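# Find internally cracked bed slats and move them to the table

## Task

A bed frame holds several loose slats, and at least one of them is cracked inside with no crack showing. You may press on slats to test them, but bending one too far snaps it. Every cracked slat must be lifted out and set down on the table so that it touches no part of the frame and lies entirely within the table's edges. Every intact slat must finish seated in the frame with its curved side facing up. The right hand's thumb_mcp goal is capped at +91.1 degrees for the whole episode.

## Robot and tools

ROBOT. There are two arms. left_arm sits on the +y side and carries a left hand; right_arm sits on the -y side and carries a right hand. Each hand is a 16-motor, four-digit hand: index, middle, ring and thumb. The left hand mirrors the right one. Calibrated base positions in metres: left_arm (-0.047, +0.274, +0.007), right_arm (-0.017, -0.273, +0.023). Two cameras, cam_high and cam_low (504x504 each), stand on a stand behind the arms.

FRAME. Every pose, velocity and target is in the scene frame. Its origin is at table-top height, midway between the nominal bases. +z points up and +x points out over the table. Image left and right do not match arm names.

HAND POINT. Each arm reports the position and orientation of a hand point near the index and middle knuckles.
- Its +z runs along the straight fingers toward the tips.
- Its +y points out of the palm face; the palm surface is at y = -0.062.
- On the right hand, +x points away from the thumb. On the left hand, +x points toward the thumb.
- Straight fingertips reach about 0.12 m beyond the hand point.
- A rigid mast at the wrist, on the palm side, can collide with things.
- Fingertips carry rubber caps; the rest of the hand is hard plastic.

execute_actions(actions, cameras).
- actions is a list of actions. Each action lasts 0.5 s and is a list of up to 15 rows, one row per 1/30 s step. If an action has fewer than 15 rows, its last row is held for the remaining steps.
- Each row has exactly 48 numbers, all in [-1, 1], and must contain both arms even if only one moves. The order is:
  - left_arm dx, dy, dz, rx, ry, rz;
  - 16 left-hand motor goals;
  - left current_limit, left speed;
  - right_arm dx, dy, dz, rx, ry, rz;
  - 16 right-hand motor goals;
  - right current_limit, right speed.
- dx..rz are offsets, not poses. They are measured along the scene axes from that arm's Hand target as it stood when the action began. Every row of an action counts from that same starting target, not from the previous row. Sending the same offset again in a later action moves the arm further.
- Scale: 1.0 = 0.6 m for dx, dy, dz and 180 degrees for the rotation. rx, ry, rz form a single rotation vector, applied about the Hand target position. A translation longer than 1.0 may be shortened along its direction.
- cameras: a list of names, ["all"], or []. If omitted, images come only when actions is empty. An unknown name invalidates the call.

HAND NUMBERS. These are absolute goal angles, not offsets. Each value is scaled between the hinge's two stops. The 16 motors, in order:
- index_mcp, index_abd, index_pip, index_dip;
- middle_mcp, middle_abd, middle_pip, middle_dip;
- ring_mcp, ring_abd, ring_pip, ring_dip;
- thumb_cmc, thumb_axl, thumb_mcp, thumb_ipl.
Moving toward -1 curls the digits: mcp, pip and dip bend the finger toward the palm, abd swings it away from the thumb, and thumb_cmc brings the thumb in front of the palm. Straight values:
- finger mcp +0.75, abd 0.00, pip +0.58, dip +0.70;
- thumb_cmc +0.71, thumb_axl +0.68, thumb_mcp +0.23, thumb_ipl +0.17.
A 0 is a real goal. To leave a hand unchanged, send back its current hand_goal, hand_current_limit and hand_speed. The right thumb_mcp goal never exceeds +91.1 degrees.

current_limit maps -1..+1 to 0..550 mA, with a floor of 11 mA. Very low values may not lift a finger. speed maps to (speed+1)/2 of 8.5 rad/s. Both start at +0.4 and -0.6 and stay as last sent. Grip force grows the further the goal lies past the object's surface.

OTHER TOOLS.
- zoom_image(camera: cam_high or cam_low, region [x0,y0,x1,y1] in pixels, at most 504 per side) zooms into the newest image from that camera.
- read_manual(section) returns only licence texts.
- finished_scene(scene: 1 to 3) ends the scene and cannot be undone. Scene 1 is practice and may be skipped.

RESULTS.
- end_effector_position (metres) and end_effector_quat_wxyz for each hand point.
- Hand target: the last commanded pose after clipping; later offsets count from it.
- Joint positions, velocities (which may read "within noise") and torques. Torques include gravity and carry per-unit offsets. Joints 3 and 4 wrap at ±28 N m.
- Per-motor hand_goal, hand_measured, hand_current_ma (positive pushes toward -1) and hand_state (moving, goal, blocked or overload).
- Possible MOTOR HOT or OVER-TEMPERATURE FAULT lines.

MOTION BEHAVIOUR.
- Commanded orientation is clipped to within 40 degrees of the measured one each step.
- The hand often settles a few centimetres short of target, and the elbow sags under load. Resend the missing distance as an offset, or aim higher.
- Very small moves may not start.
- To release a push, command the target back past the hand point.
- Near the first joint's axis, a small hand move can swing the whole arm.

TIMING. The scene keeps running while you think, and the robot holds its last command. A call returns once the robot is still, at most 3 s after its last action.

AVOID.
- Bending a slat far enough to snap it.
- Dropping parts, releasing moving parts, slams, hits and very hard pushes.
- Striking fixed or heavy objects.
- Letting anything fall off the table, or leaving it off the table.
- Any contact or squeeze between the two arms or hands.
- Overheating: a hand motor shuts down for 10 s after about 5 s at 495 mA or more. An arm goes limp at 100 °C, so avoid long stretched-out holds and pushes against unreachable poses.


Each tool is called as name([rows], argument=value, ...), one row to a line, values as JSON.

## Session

execute_actions(actions=[])

Scene clock: 0.00 s.
left_arm: end_effector_position=(+0.1827, +0.3761, +0.2735) hand_goal=(+0.754, +0.000, +0.576, +0.696, +0.754, +0.000, +0.576, +0.696, +0.754, +0.000, +0.576, +0.696, +0.714, +0.678, +0.226, +0.168) hand_measured=(+0.754, +0.000, +0.576, +0.696, +0.754, +0.000, +0.576, +0.696, +0.754, +0.000, +0.576, +0.696, +0.714, +0.678, +0.226, +0.168) hand_current_ma=(+0, +0, +0, +0, +0, +0, +0, +0, +0, +0, +0, +0, +0, +0, +0, +0) hand_state=(goal, goal, goal, goal, goal, goal, goal, goal, goal, goal, goal, goal, goal, goal, goal, goal) hand_current_limit=0.40 hand_speed=-0.60 end_effector_quat_wxyz=(-0.026, -0.263, +0.964, -0.005) | right_arm: end_effector_position=(+0.3135, +0.0309, +0.2213) hand_goal=(+0.754, +0.000, +0.576, +0.696, +0.754, +0.000, +0.576, +0.696, +0.754, +0.000, +0.576, +0.696, +0.714, +0.678, +0.226, +0.168) hand_measured=(+0.754, +0.000, +0.576, +0.696, +0.754, +0.000, +0.576, +0.696, +0.754, +0.000, +0.576, +0.696, +0.714, +0.678, +0.226, +0.168) hand_current_ma=(+0, +0, +0, +0, +0, +0, +0, +0, +0, +0, +0, +0, +0, +0, +0, +0) hand_state=(goal, goal, goal, goal, goal, goal, goal, goal, goal, goal, goal, goal, goal, goal, goal, goal) hand_current_limit=0.40 hand_speed=-0.60 end_effector_quat_wxyz=(-0.041, +0.691, +0.721, -0.027)
Joint positions: left_arm=[0.139 1.142 1.164 -1.644 0.016 -1.956] | right_arm=[0.93 1.441 1.278 -1.455 -0.086 0.84]
Joint velocities: within noise
Joint torques (N m): no reading
Heat: left arm: hottest elbow 30 °C; right arm: hottest shoulder 29 °C.
Hand target: left_arm +0.1875, +0.3768, +0.2782; -0.019, -0.263, +0.965, -0.006 | right_arm +0.3179, +0.0363, +0.2288; -0.042, +0.691, +0.722, -0.017

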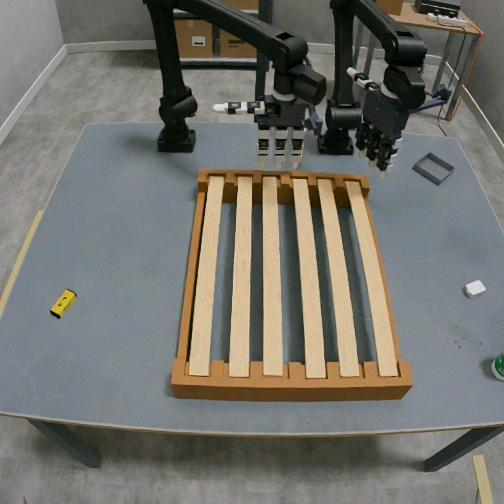

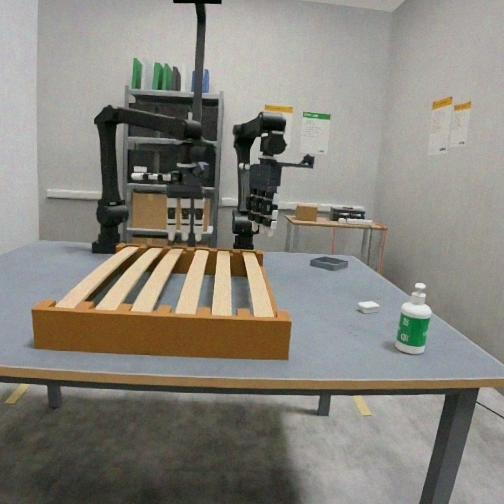

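execute_actions([
  [[0,0,0,0.002,-0.006,-0.0845,0.754,0,0.576,0.696,0.754,0,0.576,0.696,0.754,0,0.576,0.696,0.714,0.678,0.226,0.168,0.4,-0.6,0,0,0.1,0,0,0,0.754,0,0.576,0.696,0.754,0,0.576,0.696,0.754,0,0.576,0.696,0.714,0.678,0.226,0.168,0.4,-0.6]],
  [[0.087,-0.0114,0.01,0.002,-0.006,-0.0845,-0.98,0,0.576,0.696,-0.98,0,0.576,0.696,0.754,0,-0.98,-0.39,0.714,0.678,0.226,0.168,0.4,-0.6,0.043,-0.028,0,-0.006,-0.0025,-0.1029,-0.98,0,0.576,0.696,-0.98,0,0.576,0.696,0.754,0,-0.98,-0.39,0.714,0.678,0.226,0.168,0.4,-0.6]],
  [[0.087,-0.0114,0.01,0,0,0,-0.98,0,0.576,0.696,-0.98,0,0.576,0.696,0.754,0,-0.98,-0.39,0.714,0.678,0.226,0.168,0.4,-0.6,0.043,-0.028,0,-0.006,-0.0025,-0.1029,-0.98,0,0.576,0.696,-0.98,0,0.576,0.696,0.754,0,-0.98,-0.39,0.714,0.678,0.226,0.168,0.4,-0.6]],
  [[0.087,-0.0114,0,0,0,0,-0.98,0,0.576,0.696,-0.98,0,0.576,0.696,0.754,0,-0.98,-0.39,0.714,0.678,0.226,0.168,0.4,-0.6,0.043,-0.028,0,-0.006,-0.0025,-0.1029,-0.98,0,0.576,0.696,-0.98,0,0.576,0.696,0.754,0,-0.98,-0.39,0.714,0.678,0.226,0.168,0.4,-0.6]],
  [[0.087,-0.0114,0,0,0,0,-0.98,0,0.576,0.696,-0.98,0,0.576,0.696,0.754,0,-0.98,-0.39,0.714,0.678,0.226,0.168,0.4,-0.6,0.043,-0.028,0,-0.006,-0.0025,-0.1029,-0.98,0,0.576,0.696,-0.98,0,0.576,0.696,0.754,0,-0.98,-0.39,0.714,0.678,0.226,0.168,0.4,-0.6]],
  [[0.085,-0.0114,0,0,0,0,-0.98,0,0.576,0.696,-0.98,0,0.576,0.696,0.754,0,-0.98,-0.39,0.714,0.678,0.226,0.168,0.4,-0.6,0.043,-0.028,0,-0.006,-0.0025,-0.1029,-0.98,0,0.576,0.696,-0.98,0,0.576,0.696,0.754,0,-0.98,-0.39,0.714,0.678,0.226,0.168,0.4,-0.6]],
], cameras=["all"])

Scene clock: 14.07 s.
left_arm: end_effector_position=(+0.4371, +0.3457, +0.2833) hand_goal=(-0.980, +0.000, +0.576, +0.696, -0.980, +0.000, +0.576, +0.696, +0.754, +0.000, -0.980, -0.390, +0.714, +0.678, +0.226, +0.168) hand_measured=(-0.962, +0.000, +0.576, +0.696, -0.960, +0.000, +0.576, +0.696, +0.754, +0.000, -0.972, -0.388, +0.714, +0.678, +0.222, +0.168) hand_current_ma=(+22, +0, +0, +0, +25, +0, +0, +0, +0, +0, +5, +1, +0, +0, -4, +0) hand_state=(goal, goal, goal, goal, goal, goal, goal, goal, goal, goal, goal, goal, goal, goal, goal, goal) hand_current_limit=0.40 hand_speed=-0.60 end_effector_quat_wxyz=(-0.007, +0.002, +1.000, +0.002) | right_arm: end_effector_position=(+0.4415, -0.0572, +0.2765) hand_goal=(-0.980, +0.000, +0.576, +0.696, -0.980, +0.000, +0.576, +0.696, +0.754, +0.000, -0.980, -0.390, +0.714, +0.678, +0.226, +0.168) hand_measured=(-0.962, +0.000, +0.576, +0.696, -0.960, +0.000, +0.576, +0.696, +0.756, +0.000, -0.974, -0.388, +0.714, +0.678, +0.222, +0.168) hand_current_ma=(+59, -1, +2, +0, +69, -1, +1, +0, +6, +0, +15, +7, -1, -2, -15, -1) hand_state=(goal, goal, goal, goal, blocked, goal, goal, goal, goal, goal, goal, goal, goal, goal, goal, goal) hand_current_limit=0.40 hand_speed=-0.60 end_effector_quat_wxyz=(+0.002, +1.000, +0.023, -0.016)
Joint positions: left_arm=[-0.035 1.676 1.736 -1.646 -0.003 -1.593] | right_arm=[0.605 1.85 1.911 -1.663 -0.014 2.085]
Joint torques (N m): left_arm=[-1.96 -16.21 10.25 -0.2 -0.2 -0.09] | right_arm=[0.97 -14.68 10.88 -0.64 0.21 0.05]
Heat: left arm: hottest elbow 32 °C; right arm: hottest elbow 31 °C.
Hand target: left_arm +0.4473, +0.3427, +0.2903; +0.000, -0.001, +1.000, +0.001 | right_arm +0.4468, -0.0476, +0.2887; +0.001, +1.000, -0.001, +0.000
Off the commanded pose: left_arm 0.013 m, 1 deg | right_arm 0.016 m, 3 deg.
joint sent to its limit (right arm) — joint 6 (wrist roll), upper limit. The joint targets still meet the commanded pose.

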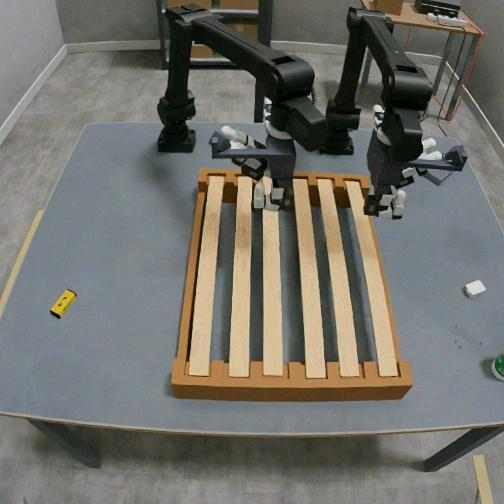

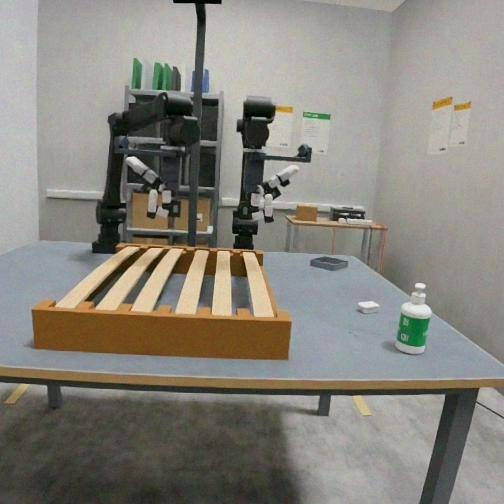

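execute_actions([
  [[0,0,-0.083,0,0,0,-0.98,0,0.576,0.696,-0.98,0,0.576,0.696,0.754,0,-0.98,-0.39,0.714,0.678,0.226,0.168,0.4,-0.6,0,0,-0.083,0,0,0.033,-0.98,0,0.576,0.696,-0.98,0,0.576,0.696,0.754,0,-0.98,-0.39,0.714,0.678,0.226,0.168,0.4,-0.6]],
  [[0,0,-0.083,0,0,0,-0.98,0,0.576,0.696,-0.98,0,0.576,0.696,0.754,0,-0.98,-0.39,0.714,0.678,0.226,0.168,0.4,-0.6,0,0,-0.083,0,0,0,-0.98,0,0.576,0.696,-0.98,0,0.576,0.696,0.754,0,-0.98,-0.39,0.714,0.678,0.226,0.168,0.4,-0.6]],
], cameras=["cam_high"])

zoom_image(camera="cam_high", region=[180, 220, 400, 300])

zoom_image(camera="cam_high", region=[160, 150, 420, 410])

Scene clock: 17.77 s.
left_arm: end_effector_position=(+0.4458, +0.3454, +0.2011) hand_goal=(-0.980, +0.000, +0.576, +0.696, -0.980, +0.000, +0.576, +0.696, +0.754, +0.000, -0.980, -0.390, +0.714, +0.678, +0.226, +0.168) hand_measured=(-0.968, +0.000, +0.576, +0.696, -0.966, +0.000, +0.576, +0.696, +0.754, +0.000, -0.974, -0.388, +0.714, +0.678, +0.222, +0.168) hand_current_ma=(+11, +0, +0, +0, +15, +0, +0, +0, +0, +0, +4, +1, +0, +0, -2, +0) hand_state=(goal, goal, goal, goal, goal, goal, goal, goal, goal, goal, goal, goal, goal, goal, goal, goal) hand_current_limit=0.40 hand_speed=-0.60 end_effector_quat_wxyz=(+0.006, +0.001, +1.000, +0.001) | right_arm: end_effector_position=(+0.4454, -0.0514, +0.1896) hand_goal=(-0.980, +0.000, +0.576, +0.696, -0.980, +0.000, +0.576, +0.696, +0.754, +0.000, -0.980, -0.390, +0.714, +0.678, +0.226, +0.168) hand_measured=(-0.968, +0.000, +0.576, +0.696, -0.966, +0.000, +0.576, +0.696, +0.756, +0.000, -0.976, -0.388, +0.714, +0.678, +0.222, +0.168) hand_current_ma=(+34, -1, +2, +0, +44, -1, +1, +0, +4, +0, +12, +7, -1, -2, -10, -1) hand_state=(goal, goal, goal, goal, goal, goal, goal, goal, goal, goal, goal, goal, goal, goal, goal, goal) hand_current_limit=0.40 hand_speed=-0.60 end_effector_quat_wxyz=(+0.001, +0.999, +0.040, -0.005)
Joint positions: left_arm=[-0.035 1.692 1.543 -1.41 -0.003 -1.595] | right_arm=[0.616 1.859 1.699 -1.42 -0.003 2.063]
Joint torques (N m): left_arm=[-1.73 -16.38 6.67 0.69 -0.23 -0.1] | right_arm=[1.26 -15.5 7.17 0.06 0.34 -0.22]
Heat: left arm: hottest elbow 33 °C; right arm: hottest elbow 32 °C.
Hand target: left_arm +0.4474, +0.3427, +0.1906; +0.000, -0.001, +1.000, +0.001 | right_arm +0.4469, -0.0477, +0.1893; +0.000, +0.999, +0.050, +0.000
Off the commanded pose: left_arm 0.011 m, 1 deg | right_arm 0.004 m, 1 deg.
Images, in order (width x height): cam_high 504x504.

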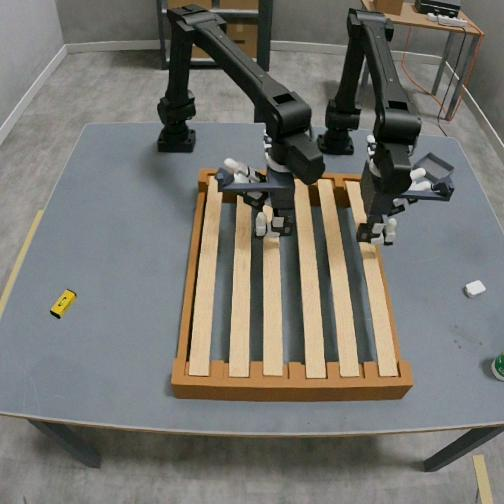

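Scaled by 2.291.

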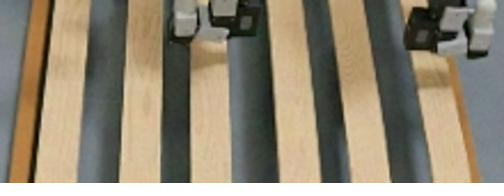

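Scaled by 1.938.

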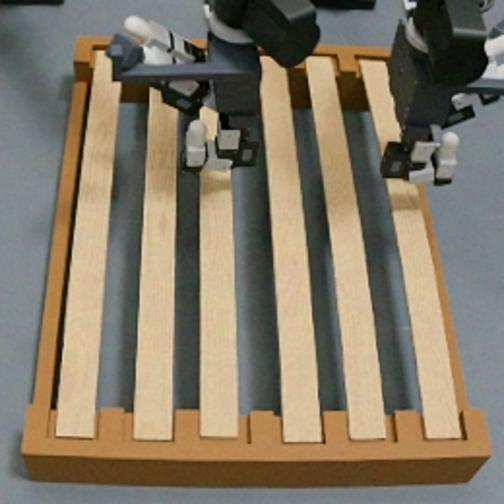

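execute_actions([
  [[0,0.012,-0.05,0,0,0,-0.98,0,0.576,0.696,-0.98,0,0.576,0.696,0.754,0,-0.98,-0.39,0.714,0.678,0.226,0.168,0.4,-0.6,0,0,-0.05,0,0,0,-0.98,0,0.576,0.696,-0.98,0,0.576,0.696,0.754,0,-0.98,-0.39,0.714,0.678,0.226,0.168,0.4,-0.6]],
], cameras=["cam_high"])

zoom_image(camera="cam_high", region=[230, 190, 430, 290])

Scene clock: 21.80 s.
left_arm: end_effector_position=(+0.4469, +0.3463, +0.1768) hand_goal=(-0.980, +0.000, +0.576, +0.696, -0.980, +0.000, +0.576, +0.696, +0.754, +0.000, -0.980, -0.390, +0.714, +0.678, +0.226, +0.168) hand_measured=(-0.968, +0.000, +0.576, +0.696, -0.966, +0.000, +0.576, +0.696, +0.754, +0.000, -0.974, -0.388, +0.714, +0.678, +0.222, +0.168) hand_current_ma=(+11, +0, +0, +0, +15, +0, +0, +0, +0, +0, +4, +1, +0, +0, -2, +0) hand_state=(goal, goal, goal, goal, goal, goal, goal, goal, goal, goal, goal, goal, goal, goal, goal, goal) hand_current_limit=0.40 hand_speed=-0.60 end_effector_quat_wxyz=(+0.012, +0.000, +1.000, +0.001) | right_arm: end_effector_position=(+0.4461, -0.0510, +0.1648) hand_goal=(-0.980, +0.000, +0.576, +0.696, -0.980, +0.000, +0.576, +0.696, +0.754, +0.000, -0.980, -0.390, +0.714, +0.678, +0.226, +0.168) hand_measured=(-0.970, +0.000, +0.576, +0.696, -0.966, +0.000, +0.576, +0.696, +0.756, +0.000, -0.976, -0.388, +0.714, +0.678, +0.222, +0.168) hand_current_ma=(+33, -1, +2, +0, +43, -1, +1, +0, +4, +0, +12, +7, -1, -2, -9, -1) hand_state=(goal, goal, goal, goal, goal, goal, goal, goal, goal, goal, goal, goal, goal, goal, goal, goal) hand_current_limit=0.40 hand_speed=-0.60 end_effector_quat_wxyz=(-0.001, +0.999, +0.040, +0.000)
Joint positions: left_arm=[-0.033 1.698 1.487 -1.336 -0.003 -1.595] | right_arm=[0.616 1.867 1.645 -1.348 -0.002 2.063]
Joint torques (N m): left_arm=[-0.97 -15.79 6.24 0.69 -0.21 0.05] | right_arm=[1.03 -15.33 6.86 0.27 0.36 -0.19]
Heat: left arm: hottest elbow 33 °C; right arm: hottest elbow 32 °C.
Hand target: left_arm +0.4474, +0.3498, +0.1606; -0.001, -0.001, +1.000, +0.001 | right_arm +0.4469, -0.0477, +0.1592; +0.001, +0.999, +0.050, +0.000
Off the commanded pose: left_arm 0.017 m, 1 deg | right_arm 0.007 m, 1 deg.
Images, in order (width x height): cam_high 504x504.

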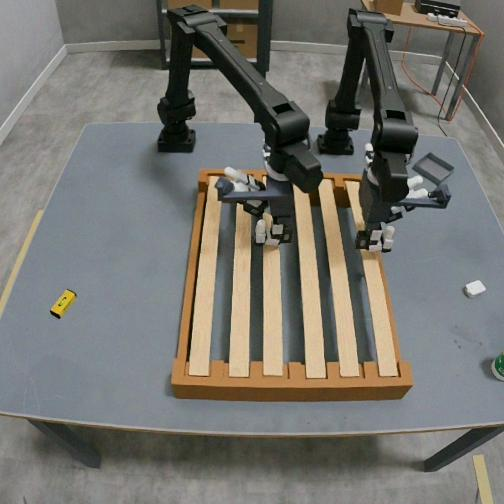

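Scaled by 2.520.

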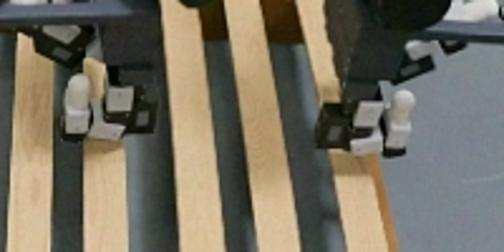

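execute_actions([
  [[0,0.008,-0.06,0,0,0,-0.98,0,0.576,0.696,-0.98,0,0.576,0.696,0.754,0,-0.98,-0.39,0.714,0.678,0.226,0.168,0.4,-0.6,0,0,-0.06,0,0,0,-0.98,0,0.576,0.696,-0.98,0,0.576,0.696,0.754,0,-0.98,-0.39,0.714,0.678,0.226,0.168,0.4,-0.6]],
  [[-0.004,0,-0.07,0,0.0191,0,-0.98,0,0.576,0.696,-0.98,0,0.576,0.696,0.754,0,-0.98,-0.39,0.714,0.678,0.226,0.168,0.4,-0.6,-0.004,0,-0.07,-0.0108,0.0191,0,-0.98,0,0.576,0.696,-0.98,0,0.576,0.696,0.754,0,-0.98,-0.39,0.714,0.678,0.226,0.168,0.4,-0.6]],
  [[-0.004,0,-0.07,0,0.0191,0,-0.98,0,0.576,0.696,-0.98,0,0.576,0.696,0.754,0,-0.98,-0.39,0.714,0.678,0.226,0.168,0.4,-0.6,-0.004,0,-0.07,-0.0108,0.0191,0,-0.98,0,0.576,0.696,-0.98,0,0.576,0.696,0.754,0,-0.98,-0.39,0.714,0.678,0.226,0.168,0.4,-0.6]],
], cameras=["cam_high"])

zoom_image(camera="cam_high", region=[230, 190, 430, 290])

execute_actions([
  [[-0.0125,0,-0.0667,0,0.0175,0,-0.98,0,0.576,0.696,-0.98,0,0.576,0.696,0.754,0,-0.98,-0.39,0.714,0.678,0.226,0.168,0.4,-0.6,-0.0125,0,-0.0667,-0.0099,0.0175,0,-0.98,0,0.576,0.696,-0.98,0,0.576,0.696,0.754,0,-0.98,-0.39,0.714,0.678,0.226,0.168,0.4,-0.6]],
  [[-0.0125,0,-0.0667,0,0.0175,0,-0.98,0,0.576,0.696,-0.98,0,0.576,0.696,0.754,0,-0.98,-0.39,0.714,0.678,0.226,0.168,0.4,-0.6,-0.0125,0,-0.0667,-0.0099,0.0175,0,-0.98,0,0.576,0.696,-0.98,0,0.576,0.696,0.754,0,-0.98,-0.39,0.714,0.678,0.226,0.168,0.4,-0.6]],
])

Scene clock: 30.53 s.
left_arm: end_effector_position=(+0.4562, +0.3507, +0.1314) hand_goal=(-0.980, +0.000, +0.576, +0.696, -0.980, +0.000, +0.576, +0.696, +0.754, +0.000, -0.980, -0.390, +0.714, +0.678, +0.226, +0.168) hand_measured=(-0.970, +0.000, +0.576, +0.696, -0.966, +0.000, +0.576, +0.696, +0.762, +0.042, -0.966, -0.388, +0.714, +0.678, +0.222, +0.168) hand_current_ma=(+10, +0, +0, +0, +15, +0, +0, +0, +7, +59, +12, +1, +0, +0, -2, +0) hand_state=(goal, goal, goal, goal, goal, goal, goal, goal, goal, blocked, goal, goal, goal, goal, goal, goal) hand_current_limit=0.40 hand_speed=-0.60 end_effector_quat_wxyz=(+0.026, -0.003, +1.000, +0.000) | right_arm: end_effector_position=(+0.4515, -0.0473, +0.1327) hand_goal=(-0.980, +0.000, +0.576, +0.696, -0.980, +0.000, +0.576, +0.696, +0.754, +0.000, -0.980, -0.390, +0.714, +0.678, +0.226, +0.168) hand_measured=(-0.970, +0.000, +0.576, +0.696, -0.966, +0.000, +0.576, +0.696, +0.734, +0.016, -0.974, -0.388, +0.714, +0.678, +0.222, +0.168) hand_current_ma=(+32, -1, +2, +0, +42, -1, +1, +0, -68, +42, +16, +7, -1, -2, -11, -1) hand_state=(goal, goal, goal, goal, goal, goal, goal, goal, blocked, goal, goal, goal, goal, goal, goal, goal) hand_current_limit=0.40 hand_speed=-0.60 end_effector_quat_wxyz=(-0.005, +0.999, +0.041, +0.010)
Joint positions: left_arm=[-0.024 1.736 1.415 -1.198 -0.002 -1.592] | right_arm=[0.618 1.891 1.597 -1.255 0.002 2.063]
Joint torques (N m): left_arm=[-1.14 -7.3 3.18 0.87 -0.16 0.12] | right_arm=[0.85 -5.71 4.08 0.77 -0.27 -0.2]
Heat: left arm: hottest elbow 33 °C; right arm: hottest elbow 33 °C.
Hand target: left_arm +0.4426, +0.3545, +0.0407; -0.060, -0.001, +0.998, +0.001 | right_arm +0.4420, -0.0477, +0.0392; +0.031, +0.996, +0.050, -0.062
Off the commanded pose: left_arm 0.092 m, 10 deg | right_arm 0.094 m, 9 deg.
Images, in order (width x height): cam_high 504x504.

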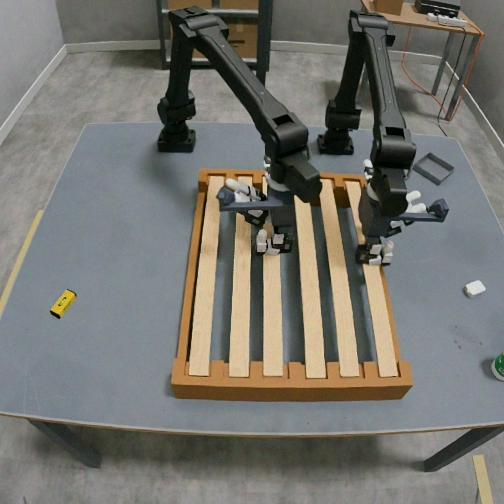

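Scaled by 2.520.

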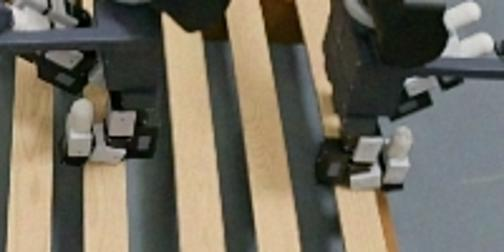

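Scene clock: 31.73 s.
left_arm: end_effector_position=(+0.4602, +0.3507, +0.1201) hand_goal=(-0.980, +0.000, +0.576, +0.696, -0.980, +0.000, +0.576, +0.696, +0.754, +0.000, -0.980, -0.390, +0.714, +0.678, +0.226, +0.168) hand_measured=(-0.970, +0.000, +0.576, +0.696, -0.966, +0.000, +0.576, +0.696, +0.772, +0.074, -0.958, -0.388, +0.714, +0.678, +0.222, +0.168) hand_current_ma=(+10, +0, +0, +0, +15, +0, +0, +0, +23, +138, +29, +1, +0, +0, -2, +0) hand_state=(goal, goal, goal, goal, goal, goal, goal, goal, goal, blocked, blocked, goal, goal, goal, goal, goal) hand_current_limit=0.40 hand_speed=-0.60 end_effector_quat_wxyz=(+0.037, -0.003, +0.999, +0.000) | right_arm: end_effector_position=(+0.4515, -0.0442, +0.1245) hand_goal=(-0.980, +0.000, +0.576, +0.696, -0.980, +0.000, +0.576, +0.696, +0.754, +0.000, -0.980, -0.390, +0.714, +0.678, +0.226, +0.168) hand_measured=(-0.970, +0.000, +0.576, +0.696, -0.966, +0.000, +0.576, +0.696, +0.700, +0.026, -0.974, -0.388, +0.714, +0.678, +0.222, +0.168) hand_current_ma=(+32, -1, +2, +0, +42, -1, +1, +0, -212, +73, +17, +7, -1, -2, -11, -1) hand_state=(goal, goal, goal, goal, goal, goal, goal, goal, blocked, blocked, goal, goal, goal, goal, goal, goal) hand_current_limit=0.40 hand_speed=-0.60 end_effector_quat_wxyz=(-0.001, +0.999, +0.038, +0.007)
Joint positions: left_arm=[-0.024 1.742 1.392 -1.147 -0.002 -1.592] | right_arm=[0.623 1.909 1.6 -1.249 0.006 2.074]
Joint torques (N m): left_arm=[-1.26 -0.73 0.01 0.85 -0.08 0.12] | right_arm=[1.44 0.32 0.73 1.35 -0.88 -0.19]
Heat: left arm: hottest elbow 33 °C; right arm: hottest elbow 33 °C.
Hand target: left_arm +0.4276, +0.3545, -0.0394; -0.115, -0.001, +0.993, +0.001 | right_arm +0.4270, -0.0476, -0.0409; +0.059, +0.990, +0.050, -0.118
Off the commanded pose: left_arm 0.163 m, 17 deg | right_arm 0.167 m, 16 deg.

execute_actions([
  [[0.011,0,0.16,0,-0.0244,0,-0.98,0,0.576,0.696,-0.98,0,0.576,0.696,0.754,0,-0.98,-0.39,0.714,0.678,0.226,0.168,0.4,-0.6,0.011,0,0.16,0.0138,-0.0244,0,-0.98,0,0.576,0.696,-0.98,0,0.576,0.696,0.754,0,-0.98,-0.39,0.714,0.678,0.226,0.168,0.4,-0.6]],
  [[0.011,0,0.14,0,-0.0244,0,-0.98,0,0.576,0.696,-0.98,0,0.576,0.696,0.754,0,-0.98,-0.39,0.714,0.678,0.226,0.168,0.4,-0.6,0.011,0,0.14,0.0138,-0.0244,0,-0.98,0,0.576,0.696,-0.98,0,0.576,0.696,0.754,0,-0.98,-0.39,0.714,0.678,0.226,0.168,0.4,-0.6]],
  [[0.011,-0.05,0.083,0,-0.0244,0,-0.98,0,0.576,0.696,-0.98,0,0.576,0.696,0.754,0,-0.98,-0.39,0.714,0.678,0.226,0.168,0.4,-0.6,0.011,-0.04,0.083,0.0138,-0.0244,-0.033,-0.98,0,0.576,0.696,-0.98,0,0.576,0.696,0.754,0,-0.98,-0.39,0.714,0.678,0.226,0.168,0.4,-0.6]],
  [[0,-0.1,0,0,0,0,-0.98,0,0.576,0.696,-0.98,0,0.576,0.696,0.754,0,-0.98,-0.39,0.714,0.678,0.226,0.168,0.4,-0.6,0,-0.077,0,0,0,0,-0.98,0,0.576,0.696,-0.98,0,0.576,0.696,0.754,0,-0.98,-0.39,0.714,0.678,0.226,0.168,0.4,-0.6]],
  [[0,0,-0.05,0,0,0,-0.98,0,0.576,0.696,-0.98,0,0.576,0.696,0.754,0,-0.98,-0.39,0.714,0.678,0.226,0.168,0.4,-0.6,0,0,-0.05,0,0,0,-0.98,0,0.576,0.696,-0.98,0,0.576,0.696,0.754,0,-0.98,-0.39,0.714,0.678,0.226,0.168,0.4,-0.6]],
], cameras=["cam_high"])

zoom_image(camera="cam_high", region=[200, 190, 400, 290])

Scene clock: 41.93 s.
left_arm: end_effector_position=(+0.4467, +0.2642, +0.1773) hand_goal=(-0.980, +0.000, +0.576, +0.696, -0.980, +0.000, +0.576, +0.696, +0.754, +0.000, -0.980, -0.390, +0.714, +0.678, +0.226, +0.168) hand_measured=(-0.968, +0.000, +0.576, +0.696, -0.966, +0.000, +0.576, +0.696, +0.754, -0.004, -0.972, -0.388, +0.714, +0.678, +0.222, +0.168) hand_current_ma=(+12, +0, +0, +0, +15, +0, +0, +0, +0, -1, +6, +1, +0, +0, -4, +0) hand_state=(goal, goal, goal, goal, goal, goal, goal, goal, goal, goal, goal, goal, goal, goal, goal, goal) hand_current_limit=0.40 hand_speed=-0.60 end_effector_quat_wxyz=(+0.012, +0.005, +1.000, -0.002) | right_arm: end_effector_position=(+0.4458, -0.1217, +0.1642) hand_goal=(-0.980, +0.000, +0.576, +0.696, -0.980, +0.000, +0.576, +0.696, +0.754, +0.000, -0.980, -0.390, +0.714, +0.678, +0.226, +0.168) hand_measured=(-0.970, +0.000, +0.576, +0.696, -0.966, +0.000, +0.576, +0.696, +0.756, -0.004, -0.976, -0.388, +0.714, +0.678, +0.222, +0.168) hand_current_ma=(+32, -1, +2, +0, +41, -1, +1, +0, +2, -6, +11, +6, +1, -2, -14, -1) hand_state=(goal, goal, goal, goal, goal, goal, goal, goal, goal, goal, goal, goal, goal, goal, goal, goal) hand_current_limit=0.40 hand_speed=-0.60 end_effector_quat_wxyz=(-0.002, +1.000, -0.013, -0.001)
Joint positions: left_arm=[-0.19 1.716 1.514 -1.343 0 -1.742] | right_arm=[0.494 1.795 1.541 -1.316 -0.004 2.047]
Joint torques (N m): left_arm=[-1.38 -15.91 6.35 0.68 -0.3 -0.11] | right_arm=[1.03 -14.15 6.87 0.23 0.25 -0.24]
Heat: left arm: hottest elbow 33 °C; right arm: hottest elbow 33 °C.
Hand target: left_arm +0.4473, +0.2646, +0.1603; -0.001, -0.001, +1.000, +0.001 | right_arm +0.4470, -0.1178, +0.1590; -0.002, +1.000, -0.001, -0.001
Off the commanded pose: left_arm 0.017 m, 2 deg | right_arm 0.007 m, 1 deg.
Images, in order (width x height): cam_high 504x504.

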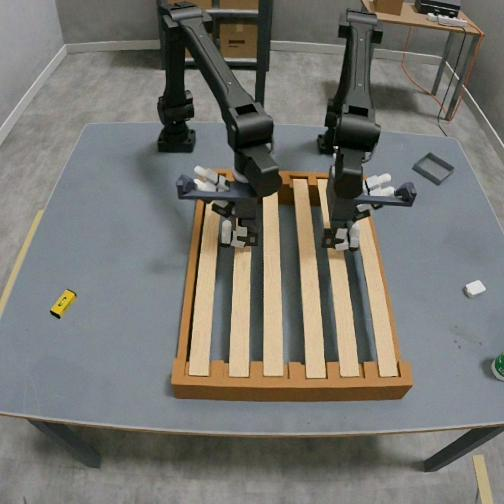

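Scaled by 2.520.

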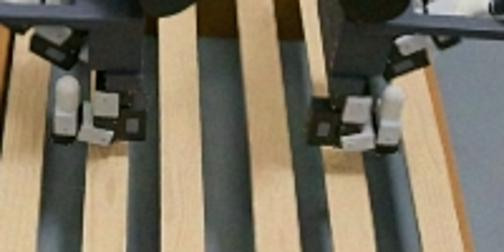

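execute_actions([
  [[0,0,-0.06,0,0,0,-0.98,0,0.576,0.696,-0.98,0,0.576,0.696,0.754,0,-0.98,-0.39,0.714,0.678,0.226,0.168,0.4,-0.6,0,0.011,-0.06,0,0,0,-0.98,0,0.576,0.696,-0.98,0,0.576,0.696,0.754,0,-0.98,-0.39,0.714,0.678,0.226,0.168,0.4,-0.6]],
  [[-0.004,0,-0.07,-0.0032,0.0191,0,-0.98,0,0.576,0.696,-0.98,0,0.576,0.696,0.754,0,-0.98,-0.39,0.714,0.678,0.226,0.168,0.4,-0.6,-0.004,0,-0.07,-0.0087,0.0191,0,-0.98,0,0.576,0.696,-0.98,0,0.576,0.696,0.754,0,-0.98,-0.39,0.714,0.678,0.226,0.168,0.4,-0.6]],
  [[-0.004,0,-0.07,-0.0032,0.0191,0,-0.98,0,0.576,0.696,-0.98,0,0.576,0.696,0.754,0,-0.98,-0.39,0.714,0.678,0.226,0.168,0.4,-0.6,-0.004,0,-0.07,-0.0087,0.0191,0,-0.98,0,0.576,0.696,-0.98,0,0.576,0.696,0.754,0,-0.98,-0.39,0.714,0.678,0.226,0.168,0.4,-0.6]],
])

execute_actions([
  [[-0.0125,0,-0.0667,-0.003,0.0175,0,-0.98,0,0.576,0.696,-0.98,0,0.576,0.696,0.754,0,-0.98,-0.39,0.714,0.678,0.226,0.168,0.4,-0.6,-0.0125,0,-0.0667,-0.008,0.0175,0,-0.98,0,0.576,0.696,-0.98,0,0.576,0.696,0.754,0,-0.98,-0.39,0.714,0.678,0.226,0.168,0.4,-0.6]],
  [[-0.0125,0,-0.0667,-0.003,0.0175,0,-0.98,0,0.576,0.696,-0.98,0,0.576,0.696,0.754,0,-0.98,-0.39,0.714,0.678,0.226,0.168,0.4,-0.6,-0.0125,0,-0.0667,-0.008,0.0175,0,-0.98,0,0.576,0.696,-0.98,0,0.576,0.696,0.754,0,-0.98,-0.39,0.714,0.678,0.226,0.168,0.4,-0.6]],
])

Scene clock: 47.63 s.
left_arm: end_effector_position=(+0.4562, +0.2608, +0.1282) hand_goal=(-0.980, +0.000, +0.576, +0.696, -0.980, +0.000, +0.576, +0.696, +0.754, +0.000, -0.980, -0.390, +0.714, +0.678, +0.226, +0.168) hand_measured=(-0.968, +0.000, +0.576, +0.696, -0.966, +0.000, +0.576, +0.696, +0.756, +0.036, -0.972, -0.388, +0.714, +0.678, +0.222, +0.168) hand_current_ma=(+11, +0, +0, +0, +14, +0, +0, +0, +1, +48, +7, +1, +0, +0, -4, +0) hand_state=(goal, goal, goal, goal, goal, goal, goal, goal, goal, blocked, goal, goal, goal, goal, goal, goal) hand_current_limit=0.40 hand_speed=-0.60 end_effector_quat_wxyz=(+0.022, +0.001, +1.000, -0.021) | right_arm: end_effector_position=(+0.4574, -0.1106, +0.1300) hand_goal=(-0.980, +0.000, +0.576, +0.696, -0.980, +0.000, +0.576, +0.696, +0.754, +0.000, -0.980, -0.390, +0.714, +0.678, +0.226, +0.168) hand_measured=(-0.970, +0.000, +0.576, +0.696, -0.968, +0.000, +0.576, +0.696, +0.746, +0.026, -0.970, -0.388, +0.714, +0.678, +0.222, +0.168) hand_current_ma=(+31, -1, +2, +0, +41, -1, +1, +0, -21, +71, +27, +6, +1, -2, -14, -1) hand_state=(goal, goal, goal, goal, goal, goal, goal, goal, goal, blocked, goal, goal, goal, goal, goal, goal) hand_current_limit=0.40 hand_speed=-0.60 end_effector_quat_wxyz=(-0.009, +1.000, -0.008, +0.018)
Joint positions: left_arm=[-0.181 1.757 1.444 -1.207 0.034 -1.743] | right_arm=[0.505 1.832 1.505 -1.204 0.001 2.047]
Joint torques (N m): left_arm=[-1.14 -7.71 3.22 0.91 -0.01 0.05] | right_arm=[0.97 -5.07 3.67 0.68 -0.22 -0.11]
Heat: left arm: hottest elbow 34 °C; right arm: hottest elbow 33 °C.
Hand target: left_arm +0.4426, +0.2646, +0.0405; -0.060, -0.001, +0.998, -0.009 | right_arm +0.4421, -0.1112, +0.0390; +0.026, +0.998, -0.001, -0.061
Off the commanded pose: left_arm 0.089 m, 10 deg | right_arm 0.092 m, 10 deg.

Scene clock: 48.83 s.
left_arm: end_effector_position=(+0.4588, +0.2614, +0.1144) hand_goal=(-0.980, +0.000, +0.576, +0.696, -0.980, +0.000, +0.576, +0.696, +0.754, +0.000, -0.980, -0.390, +0.714, +0.678, +0.226, +0.168) hand_measured=(-0.968, +0.000, +0.576, +0.696, -0.966, +0.000, +0.576, +0.696, +0.762, +0.064, -0.964, -0.388, +0.714, +0.678, +0.222, +0.168) hand_current_ma=(+11, +0, +0, +0, +14, +0, +0, +0, +7, +111, +17, +1, +0, +0, -4, +0) hand_state=(goal, goal, goal, goal, goal, goal, goal, goal, goal, blocked, goal, goal, goal, goal, goal, goal) hand_current_limit=0.40 hand_speed=-0.60 end_effector_quat_wxyz=(+0.030, -0.005, +0.999, -0.039) | right_arm: end_effector_position=(+0.4584, -0.1071, +0.1213) hand_goal=(-0.980, +0.000, +0.576, +0.696, -0.980, +0.000, +0.576, +0.696, +0.754, +0.000, -0.980, -0.390, +0.714, +0.678, +0.226, +0.168) hand_measured=(-0.970, +0.000, +0.576, +0.696, -0.968, +0.000, +0.576, +0.696, +0.712, +0.042, -0.970, -0.388, +0.714, +0.678, +0.222, +0.168) hand_current_ma=(+31, -1, +2, +0, +41, -1, +1, +0, -159, +126, +28, +6, +1, -2, -14, -1) hand_state=(goal, goal, goal, goal, goal, goal, goal, goal, blocked, blocked, goal, goal, goal, goal, goal, goal) hand_current_limit=0.40 hand_speed=-0.60 end_effector_quat_wxyz=(-0.005, +1.000, -0.010, +0.019)
Joint positions: left_arm=[-0.167 1.761 1.42 -1.158 0.068 -1.742] | right_arm=[0.512 1.848 1.503 -1.188 0.009 2.058]
Joint torques (N m): left_arm=[-2.02 -1.2 0.03 0.91 0.11 0.15] | right_arm=[1.61 1.55 0.38 1.1 -0.86 -0.11]
Heat: left arm: hottest elbow 34 °C; right arm: hottest elbow 33 °C.
Hand target: left_arm +0.4276, +0.2644, -0.0396; -0.115, -0.001, +0.993, -0.019 | right_arm +0.4271, -0.1112, -0.0411; +0.051, +0.992, -0.001, -0.115
Off the commanded pose: left_arm 0.157 m, 17 deg | right_arm 0.165 m, 17 deg.

execute_actions([
  [[0.0165,0,0.14,0.0062,-0.0366,0,-0.98,0,0.576,0.696,-0.98,0,0.576,0.696,0.754,0,-0.98,-0.39,0.714,0.678,0.226,0.168,0.4,-0.6,0.0165,0,0.14,0.0167,-0.0366,0,-0.98,0,0.576,0.696,-0.98,0,0.576,0.696,0.754,0,-0.98,-0.39,0.714,0.678,0.226,0.168,0.4,-0.6]],
  [[0.0165,0,0.14,0.0062,-0.0366,0,-0.98,0,0.576,0.696,-0.98,0,0.576,0.696,0.754,0,-0.98,-0.39,0.714,0.678,0.226,0.168,0.4,-0.6,0.0165,0,0.14,0.0167,-0.0366,0,-0.98,0,0.576,0.696,-0.98,0,0.576,0.696,0.754,0,-0.98,-0.39,0.714,0.678,0.226,0.168,0.4,-0.6]],
  [[-0.004,0,-0.077,0.0032,0.0191,0,-0.98,0,0.576,0.696,-0.98,0,0.576,0.696,0.754,0,-0.98,-0.39,0.714,0.678,0.226,0.168,0.4,-0.6,-0.004,0,-0.077,-0.0087,0.0191,0,-0.98,0,0.576,0.696,-0.98,0,0.576,0.696,0.754,0,-0.98,-0.39,0.714,0.678,0.226,0.168,0.4,-0.6]],
  [[-0.004,0,-0.07,0.0032,0.0191,0,-0.98,0,0.576,0.696,-0.98,0,0.576,0.696,0.754,0,-0.98,-0.39,0.714,0.678,0.226,0.168,0.4,-0.6,-0.004,0,-0.07,-0.0087,0.0191,0,-0.98,0,0.576,0.696,-0.98,0,0.576,0.696,0.754,0,-0.98,-0.39,0.714,0.678,0.226,0.168,0.4,-0.6]],
])

execute_actions([
  [[-0.0125,0,-0.0667,0.003,0.0175,0,-0.98,0,0.576,0.696,-0.98,0,0.576,0.696,0.754,0,-0.98,-0.39,0.714,0.678,0.226,0.168,0.4,-0.6,-0.0125,0,-0.0667,-0.008,0.0175,0,-0.98,0,0.576,0.696,-0.98,0,0.576,0.696,0.754,0,-0.98,-0.39,0.714,0.678,0.226,0.168,0.4,-0.6]],
  [[-0.0125,0,-0.0667,0.003,0.0175,0,-0.98,0,0.576,0.696,-0.98,0,0.576,0.696,0.754,0,-0.98,-0.39,0.714,0.678,0.226,0.168,0.4,-0.6,-0.0125,0,-0.0667,-0.008,0.0175,0,-0.98,0,0.576,0.696,-0.98,0,0.576,0.696,0.754,0,-0.98,-0.39,0.714,0.678,0.226,0.168,0.4,-0.6]],
])

Scene clock: 59.10 s.
left_arm: end_effector_position=(+0.4559, +0.2662, +0.1301) hand_goal=(-0.980, +0.000, +0.576, +0.696, -0.980, +0.000, +0.576, +0.696, +0.754, +0.000, -0.980, -0.390, +0.714, +0.678, +0.226, +0.168) hand_measured=(-0.968, +0.000, +0.576, +0.696, -0.966, +0.000, +0.576, +0.696, +0.758, +0.040, -0.968, -0.388, +0.714, +0.678, +0.222, +0.168) hand_current_ma=(+11, +0, +0, +0, +14, +0, +0, +0, +2, +54, +11, +1, +0, +0, -4, +0) hand_state=(goal, goal, goal, goal, goal, goal, goal, goal, goal, blocked, goal, goal, goal, goal, goal, goal) hand_current_limit=0.40 hand_speed=-0.60 end_effector_quat_wxyz=(+0.025, +0.000, +1.000, -0.003) | right_arm: end_effector_position=(+0.4536, -0.1081, +0.1303) hand_goal=(-0.980, +0.000, +0.576, +0.696, -0.980, +0.000, +0.576, +0.696, +0.754, +0.000, -0.980, -0.390, +0.714, +0.678, +0.226, +0.168) hand_measured=(-0.970, +0.000, +0.576, +0.696, -0.968, +0.000, +0.576, +0.696, +0.738, +0.022, -0.974, -0.388, +0.714, +0.678, +0.222, +0.168) hand_current_ma=(+32, -1, +2, +0, +41, -1, +1, +0, -53, +63, +18, +6, +1, -2, -14, -1) hand_state=(goal, goal, goal, goal, goal, goal, goal, goal, goal, blocked, goal, goal, goal, goal, goal, goal) hand_current_limit=0.40 hand_speed=-0.60 end_effector_quat_wxyz=(-0.007, +1.000, -0.009, +0.015)
Joint positions: left_arm=[-0.183 1.756 1.441 -1.206 -0.002 -1.746] | right_arm=[0.512 1.831 1.504 -1.211 0 2.058]
Joint torques (N m): left_arm=[-2.14 -7 3.38 0.8 -0.18 -0.09] | right_arm=[0.67 -4.72 3.56 0.83 -0.29 -0.22]
Heat: left arm: hottest elbow 33 °C; right arm: hottest elbow 32 °C.
Hand target: left_arm +0.4425, +0.2645, +0.0402; -0.060, -0.001, +0.998, +0.011 | right_arm +0.4420, -0.1113, +0.0386; +0.026, +0.998, -0.001, -0.061
Off the commanded pose: left_arm 0.091 m, 10 deg | right_arm 0.092 m, 9 deg.

Scene clock: 60.30 s.
left_arm: end_effector_position=(+0.4606, +0.2626, +0.1192) hand_goal=(-0.980, +0.000, +0.576, +0.696, -0.980, +0.000, +0.576, +0.696, +0.754, +0.000, -0.980, -0.390, +0.714, +0.678, +0.226, +0.168) hand_measured=(-0.968, +0.000, +0.576, +0.696, -0.966, +0.000, +0.576, +0.696, +0.764, +0.072, -0.960, -0.388, +0.714, +0.678, +0.222, +0.168) hand_current_ma=(+11, +0, +0, +0, +14, +0, +0, +0, +8, +131, +25, +1, +0, +0, -4, +0) hand_state=(goal, goal, goal, goal, goal, goal, goal, goal, goal, blocked, blocked, goal, goal, goal, goal, goal) hand_current_limit=0.40 hand_speed=-0.60 end_effector_quat_wxyz=(+0.036, -0.001, +0.999, -0.005) | right_arm: end_effector_position=(+0.4565, -0.1059, +0.1211) hand_goal=(-0.980, +0.000, +0.576, +0.696, -0.980, +0.000, +0.576, +0.696, +0.754, +0.000, -0.980, -0.390, +0.714, +0.678, +0.226, +0.168) hand_measured=(-0.970, +0.000, +0.576, +0.696, -0.968, +0.000, +0.576, +0.696, +0.712, +0.040, -0.974, -0.388, +0.714, +0.678, +0.222, +0.168) hand_current_ma=(+32, -1, +2, +0, +41, -1, +1, +0, -160, +121, +18, +6, +1, -2, -14, -1) hand_state=(goal, goal, goal, goal, goal, goal, goal, goal, blocked, blocked, goal, goal, goal, goal, goal, goal) hand_current_limit=0.40 hand_speed=-0.60 end_effector_quat_wxyz=(-0.005, +1.000, -0.010, +0.017)
Joint positions: left_arm=[-0.189 1.764 1.423 -1.157 -0.004 -1.752] | right_arm=[0.515 1.846 1.5 -1.189 0.006 2.061]
Joint torques (N m): left_arm=[-2.14 -0.5 0.1 0.79 -0.06 -0.04] | right_arm=[1.73 1.73 0.35 1.24 -0.75 -0.13]
Heat: left arm: hottest elbow 33 °C; right arm: hottest elbow 32 °C.
Hand target: left_arm +0.4276, +0.2645, -0.0398; -0.115, -0.001, +0.993, +0.020 | right_arm +0.4270, -0.1112, -0.0414; +0.051, +0.992, -0.002, -0.116
Off the commanded pose: left_arm 0.163 m, 18 deg | right_arm 0.165 m, 17 deg.

execute_actions([
  [[0.011,0,0.16,-0.0041,-0.0244,0,-0.98,0,0.576,0.696,-0.98,0,0.576,0.696,0.754,0,-0.98,-0.39,0.714,0.678,0.226,0.168,0.4,-0.6,0.011,0,0.16,0.0111,-0.0244,0,-0.98,0,0.576,0.696,-0.98,0,0.576,0.696,0.754,0,-0.98,-0.39,0.714,0.678,0.226,0.168,0.4,-0.6]],
  [[0.011,0,0.14,-0.0041,-0.0244,0,-0.98,0,0.576,0.696,-0.98,0,0.576,0.696,0.754,0,-0.98,-0.39,0.714,0.678,0.226,0.168,0.4,-0.6,0.011,0,0.14,0.0111,-0.0244,0,-0.98,0,0.576,0.696,-0.98,0,0.576,0.696,0.754,0,-0.98,-0.39,0.714,0.678,0.226,0.168,0.4,-0.6]],
  [[0.011,-0.04,0.083,-0.0041,-0.0244,0,-0.98,0,0.576,0.696,-0.98,0,0.576,0.696,0.754,0,-0.98,-0.39,0.714,0.678,0.226,0.168,0.4,-0.6,0.011,-0.05,0.083,0.0111,-0.0244,0,-0.98,0,0.576,0.696,-0.98,0,0.576,0.696,0.754,0,-0.98,-0.39,0.714,0.678,0.226,0.168,0.4,-0.6]],
  [[0,-0.077,0,0,0,0,-0.98,0,0.576,0.696,-0.98,0,0.576,0.696,0.754,0,-0.98,-0.39,0.714,0.678,0.226,0.168,0.4,-0.6,0,-0.086,0,0,0,0,-0.98,0,0.576,0.696,-0.98,0,0.576,0.696,0.754,0,-0.98,-0.39,0.714,0.678,0.226,0.168,0.4,-0.6]],
  [[0,0,-0.05,0,0,0,-0.98,0,0.576,0.696,-0.98,0,0.576,0.696,0.754,0,-0.98,-0.39,0.714,0.678,0.226,0.168,0.4,-0.6,0,0,-0.05,0,0,0,-0.98,0,0.576,0.696,-0.98,0,0.576,0.696,0.754,0,-0.98,-0.39,0.714,0.678,0.226,0.168,0.4,-0.6]],
], cameras=["cam_high"])

zoom_image(camera="cam_high", region=[170, 190, 370, 290])

Scene clock: 67.60 s.
left_arm: end_effector_position=(+0.4467, +0.1926, +0.1825) hand_goal=(-0.980, +0.000, +0.576, +0.696, -0.980, +0.000, +0.576, +0.696, +0.754, +0.000, -0.980, -0.390, +0.714, +0.678, +0.226, +0.168) hand_measured=(-0.968, +0.000, +0.578, +0.696, -0.966, +0.000, +0.576, +0.696, +0.756, -0.004, -0.972, -0.388, +0.714, +0.678, +0.220, +0.168) hand_current_ma=(+12, +0, +0, +0, +14, +0, +0, +0, +1, -1, +6, +1, +0, +0, -5, +0) hand_state=(goal, goal, goal, goal, goal, goal, goal, goal, goal, goal, goal, goal, goal, goal, goal, goal) hand_current_limit=0.40 hand_speed=-0.60 end_effector_quat_wxyz=(+0.018, +0.007, +1.000, -0.005) | right_arm: end_effector_position=(+0.4449, -0.1969, +0.1635) hand_goal=(-0.980, +0.000, +0.576, +0.696, -0.980, +0.000, +0.576, +0.696, +0.754, +0.000, -0.980, -0.390, +0.714, +0.678, +0.226, +0.168) hand_measured=(-0.970, +0.000, +0.578, +0.696, -0.968, +0.000, +0.576, +0.696, +0.756, -0.004, -0.974, -0.388, +0.716, +0.678, +0.222, +0.168) hand_current_ma=(+31, -1, +2, +0, +39, -1, +2, +0, +3, -6, +13, +6, +3, -2, -15, -1) hand_state=(goal, goal, goal, goal, goal, goal, goal, goal, goal, goal, goal, goal, goal, goal, goal, goal) hand_current_limit=0.40 hand_speed=-0.60 end_effector_quat_wxyz=(-0.002, +1.000, -0.014, -0.001)
Joint positions: left_arm=[-0.321 1.751 1.575 -1.359 -0.001 -1.87] | right_arm=[0.362 1.723 1.44 -1.288 -0.003 1.916]
Joint torques (N m): left_arm=[-1.32 -15.85 6.27 0.7 -0.28 -0.11] | right_arm=[0.85 -13.33 6.84 0.21 0.22 -0.23]
Heat: left arm: hottest elbow 33 °C; right arm: hottest elbow 32 °C.
Hand target: left_arm +0.4473, +0.1944, +0.1599; -0.001, -0.001, +1.000, +0.001 | right_arm +0.4468, -0.1927, +0.1584; -0.002, +1.000, -0.001, -0.001
Off the commanded pose: left_arm 0.023 m, 2 deg | right_arm 0.007 m, 1 deg.
Images, in order (width x height): cam_high 504x504.

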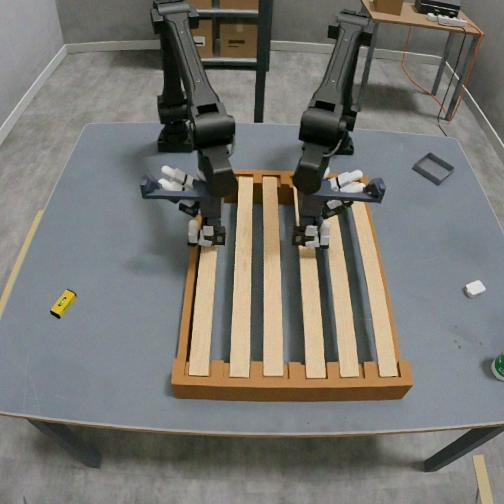

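Scaled by 2.520.

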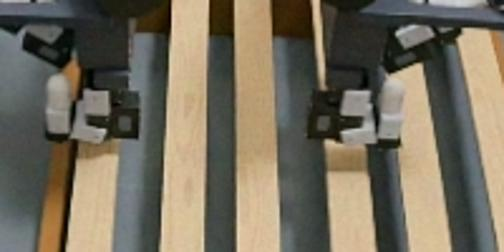

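execute_actions([
  [[0,0,-0.06,0,0,0,-0.98,0,0.576,0.696,-0.98,0,0.576,0.696,0.754,0,-0.98,-0.39,0.714,0.678,0.226,0.168,0.4,-0.6,0,0.004,-0.06,0,0,0,-0.98,0,0.576,0.696,-0.98,0,0.576,0.696,0.754,0,-0.98,-0.39,0.714,0.678,0.226,0.168,0.4,-0.6]],
  [[-0.004,0,-0.07,0.0056,0.0191,0,-0.98,0,0.576,0.696,-0.98,0,0.576,0.696,0.754,0,-0.98,-0.39,0.714,0.678,0.226,0.168,0.4,-0.6,-0.004,0,-0.07,-0.0064,0.0191,0,-0.98,0,0.576,0.696,-0.98,0,0.576,0.696,0.754,0,-0.98,-0.39,0.714,0.678,0.226,0.168,0.4,-0.6]],
  [[-0.004,0,-0.07,0.0056,0.0191,0,-0.98,0,0.576,0.696,-0.98,0,0.576,0.696,0.754,0,-0.98,-0.39,0.714,0.678,0.226,0.168,0.4,-0.6,-0.004,0,-0.07,-0.0064,0.0191,0,-0.98,0,0.576,0.696,-0.98,0,0.576,0.696,0.754,0,-0.98,-0.39,0.714,0.678,0.226,0.168,0.4,-0.6]],
])

execute_actions([
  [[-0.0125,0,-0.0667,0.0052,0.0175,0,-0.98,0,0.576,0.696,-0.98,0,0.576,0.696,0.754,0,-0.98,-0.39,0.714,0.678,0.226,0.168,0.4,-0.6,-0.0125,0,-0.0667,-0.0058,0.0175,0,-0.98,0,0.576,0.696,-0.98,0,0.576,0.696,0.754,0,-0.98,-0.39,0.714,0.678,0.226,0.168,0.4,-0.6]],
  [[-0.0125,0,-0.0667,0.0052,0.0175,0,-0.98,0,0.576,0.696,-0.98,0,0.576,0.696,0.754,0,-0.98,-0.39,0.714,0.678,0.226,0.168,0.4,-0.6,-0.0125,0,-0.0667,-0.0058,0.0175,0,-0.98,0,0.576,0.696,-0.98,0,0.576,0.696,0.754,0,-0.98,-0.39,0.714,0.678,0.226,0.168,0.4,-0.6]],
])

Scene clock: 74.07 s.
left_arm: end_effector_position=(+0.4555, +0.1899, +0.1303) hand_goal=(-0.980, +0.000, +0.576, +0.696, -0.980, +0.000, +0.576, +0.696, +0.754, +0.000, -0.980, -0.390, +0.714, +0.678, +0.226, +0.168) hand_measured=(-0.968, +0.000, +0.578, +0.696, -0.966, +0.000, +0.576, +0.696, +0.756, +0.034, -0.968, -0.388, +0.714, +0.678, +0.222, +0.168) hand_current_ma=(+11, +0, +0, +0, +14, +0, +0, +0, +1, +45, +10, +1, +0, +0, -4, +0) hand_state=(goal, goal, goal, goal, goal, goal, goal, goal, goal, blocked, goal, goal, goal, goal, goal, goal) hand_current_limit=0.40 hand_speed=-0.60 end_effector_quat_wxyz=(+0.022, +0.004, +1.000, -0.005) | right_arm: end_effector_position=(+0.4572, -0.1914, +0.1053) hand_goal=(-0.980, +0.000, +0.576, +0.696, -0.980, +0.000, +0.576, +0.696, +0.754, +0.000, -0.980, -0.390, +0.714, +0.678, +0.226, +0.168) hand_measured=(-0.970, +0.000, +0.578, +0.696, -0.968, +0.000, +0.576, +0.696, +0.754, +0.030, -0.972, -0.388, +0.716, +0.678, +0.222, +0.168) hand_current_ma=(+30, -1, +2, +0, +38, -1, +2, +0, -1, +88, +23, +6, +3, -2, -14, -1) hand_state=(goal, goal, goal, goal, goal, goal, goal, goal, goal, blocked, goal, goal, goal, goal, goal, goal) hand_current_limit=0.40 hand_speed=-0.60 end_effector_quat_wxyz=(+0.000, +1.000, -0.011, +0.003)
Joint positions: left_arm=[-0.321 1.802 1.506 -1.23 -0.003 -1.876] | right_arm=[0.367 1.803 1.389 -1.151 0.001 1.916]
Joint torques (N m): left_arm=[-1.14 -7.94 3.32 0.8 -0.06 -0.06] | right_arm=[1.2 -6.18 4.27 0.46 0 -0.15]
Heat: left arm: hottest elbow 34 °C; right arm: hottest elbow 32 °C.
Hand target: left_arm +0.4426, +0.1944, +0.0399; -0.060, -0.001, +0.998, +0.019 | right_arm +0.4420, -0.1905, +0.0384; +0.019, +0.998, -0.002, -0.061
Off the commanded pose: left_arm 0.091 m, 10 deg | right_arm 0.069 m, 8 deg.

Scene clock: 75.27 s.
left_arm: end_effector_position=(+0.4568, +0.1893, +0.1197) hand_goal=(-0.980, +0.000, +0.576, +0.696, -0.980, +0.000, +0.576, +0.696, +0.754, +0.000, -0.980, -0.390, +0.714, +0.678, +0.226, +0.168) hand_measured=(-0.968, +0.000, +0.578, +0.696, -0.966, +0.000, +0.576, +0.696, +0.750, +0.060, -0.966, -0.388, +0.714, +0.678, +0.222, +0.168) hand_current_ma=(+11, +0, +0, +0, +14, +0, +0, +0, -2, +99, +13, +1, +0, +0, -4, +0) hand_state=(goal, goal, goal, goal, goal, goal, goal, goal, goal, blocked, goal, goal, goal, goal, goal, goal) hand_current_limit=0.40 hand_speed=-0.60 end_effector_quat_wxyz=(+0.028, -0.002, +1.000, -0.006) | right_arm: end_effector_position=(+0.4607, -0.1869, +0.0842) hand_goal=(-0.980, +0.000, +0.576, +0.696, -0.980, +0.000, +0.576, +0.696, +0.754, +0.000, -0.980, -0.390, +0.714, +0.678, +0.226, +0.168) hand_measured=(-0.970, +0.000, +0.578, +0.696, -0.968, +0.000, +0.576, +0.696, +0.710, +0.040, -0.986, -0.388, +0.716, +0.678, +0.222, +0.168) hand_current_ma=(+30, -1, +2, +0, +38, -1, +2, +0, -170, +118, -13, +6, +3, -2, -14, -1) hand_state=(goal, goal, goal, goal, goal, goal, goal, goal, blocked, blocked, goal, goal, goal, goal, goal, goal) hand_current_limit=0.40 hand_speed=-0.60 end_effector_quat_wxyz=(+0.007, +1.000, -0.008, -0.002)
Joint positions: left_arm=[-0.321 1.808 1.486 -1.192 -0.005 -1.888] | right_arm=[0.377 1.847 1.388 -1.121 0.012 1.921]
Joint torques (N m): left_arm=[-2.14 -1.2 0.29 1.03 0.17 -0.01] | right_arm=[1.26 -1.32 1.47 1.06 -0.6 -0.09]
Heat: left arm: hottest elbow 34 °C; right arm: hottest elbow 32 °C.
Hand target: left_arm +0.4276, +0.1943, -0.0401; -0.115, -0.001, +0.993, +0.035 | right_arm +0.4272, -0.1904, -0.0415; +0.037, +0.993, -0.002, -0.115
Off the commanded pose: left_arm 0.163 m, 17 deg | right_arm 0.130 m, 13 deg.

execute_actions([
  [[0.0125,0,0.12,-0.0052,-0.0175,0,-0.98,0,0.576,0.696,-0.98,0,0.576,0.696,0.754,0,-0.98,-0.39,0.714,0.678,0.226,0.168,0.4,-0.6,0.0125,0,0.12,0.0058,-0.0175,0,-0.98,0,0.576,0.696,-0.98,0,0.576,0.696,0.754,0,-0.98,-0.39,0.714,0.678,0.226,0.168,0.4,-0.6]],
], cameras=["all"])

zoom_image(camera="cam_high", region=[170, 190, 370, 290])

zoom_image(camera="cam_low", region=[40, 230, 300, 360])

Scene clock: 78.03 s.
left_arm: end_effector_position=(+0.4580, +0.1889, +0.1296) hand_goal=(-0.980, +0.000, +0.576, +0.696, -0.980, +0.000, +0.576, +0.696, +0.754, +0.000, -0.980, -0.390, +0.714, +0.678, +0.226, +0.168) hand_measured=(-0.968, +0.000, +0.578, +0.696, -0.966, +0.000, +0.576, +0.696, +0.758, +0.044, -0.966, -0.388, +0.714, +0.678, +0.222, +0.168) hand_current_ma=(+11, +0, +0, +0, +14, +0, +0, +0, +2, +63, +13, +1, +0, +0, -4, +0) hand_state=(goal, goal, goal, goal, goal, goal, goal, goal, goal, blocked, goal, goal, goal, goal, goal, goal) hand_current_limit=0.40 hand_speed=-0.60 end_effector_quat_wxyz=(+0.021, -0.002, +1.000, -0.004) | right_arm: end_effector_position=(+0.4638, -0.1858, +0.1067) hand_goal=(-0.980, +0.000, +0.576, +0.696, -0.980, +0.000, +0.576, +0.696, +0.754, +0.000, -0.980, -0.390, +0.714, +0.678, +0.226, +0.168) hand_measured=(-0.970, +0.000, +0.578, +0.696, -0.968, +0.000, +0.576, +0.696, +0.716, +0.022, -0.976, -0.388, +0.716, +0.678, +0.222, +0.168) hand_current_ma=(+31, -1, +2, +0, +38, -1, +2, +0, -145, +62, +8, +6, +3, -2, -14, -1) hand_state=(goal, goal, goal, goal, goal, goal, goal, goal, blocked, blocked, goal, goal, goal, goal, goal, goal) hand_current_limit=0.40 hand_speed=-0.60 end_effector_quat_wxyz=(+0.006, +1.000, -0.009, +0.001)
Joint positions: left_arm=[-0.321 1.813 1.519 -1.234 -0.005 -1.888] | right_arm=[0.377 1.825 1.421 -1.168 0.012 1.921]
Joint torques (N m): left_arm=[-1.55 -7.12 3.41 -0.57 0.11 0.02] | right_arm=[0.91 -5.71 3.11 -0.54 -0.53 -0.16]
Heat: left arm: hottest elbow 33 °C; right arm: hottest elbow 32 °C.
Hand target: left_arm +0.4352, +0.1943, +0.0320; -0.088, -0.001, +0.996, +0.027 | right_arm +0.4345, -0.1905, +0.0304; +0.028, +0.996, -0.002, -0.088
Off the commanded pose: left_arm 0.100 m, 13 deg | right_arm 0.082 m, 11 deg.

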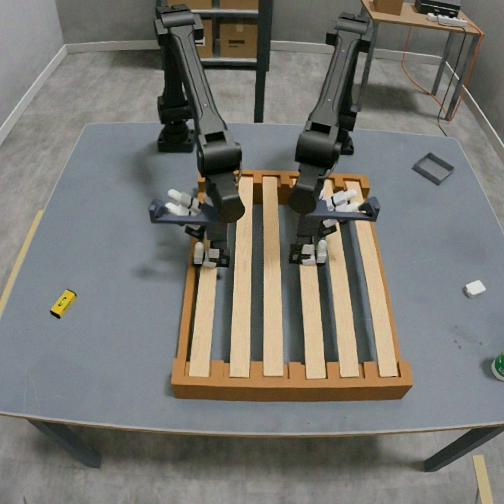

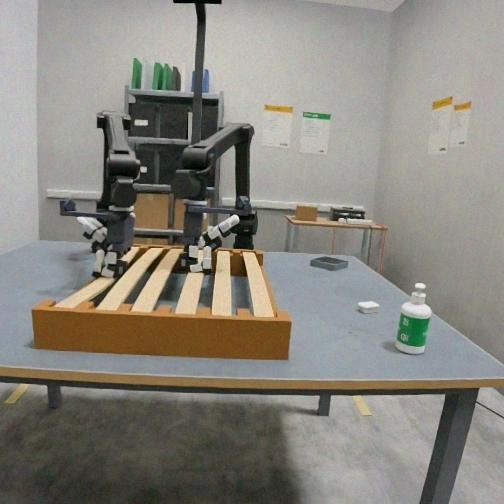

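Scaled by 2.520.

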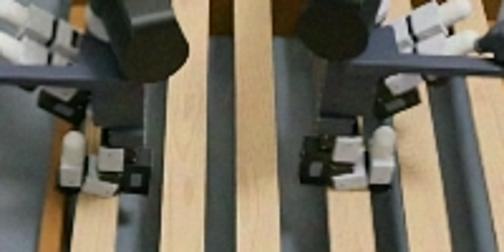

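Scaled by 1.938.

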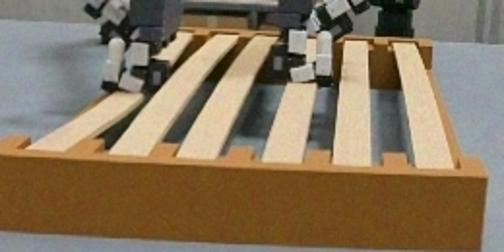

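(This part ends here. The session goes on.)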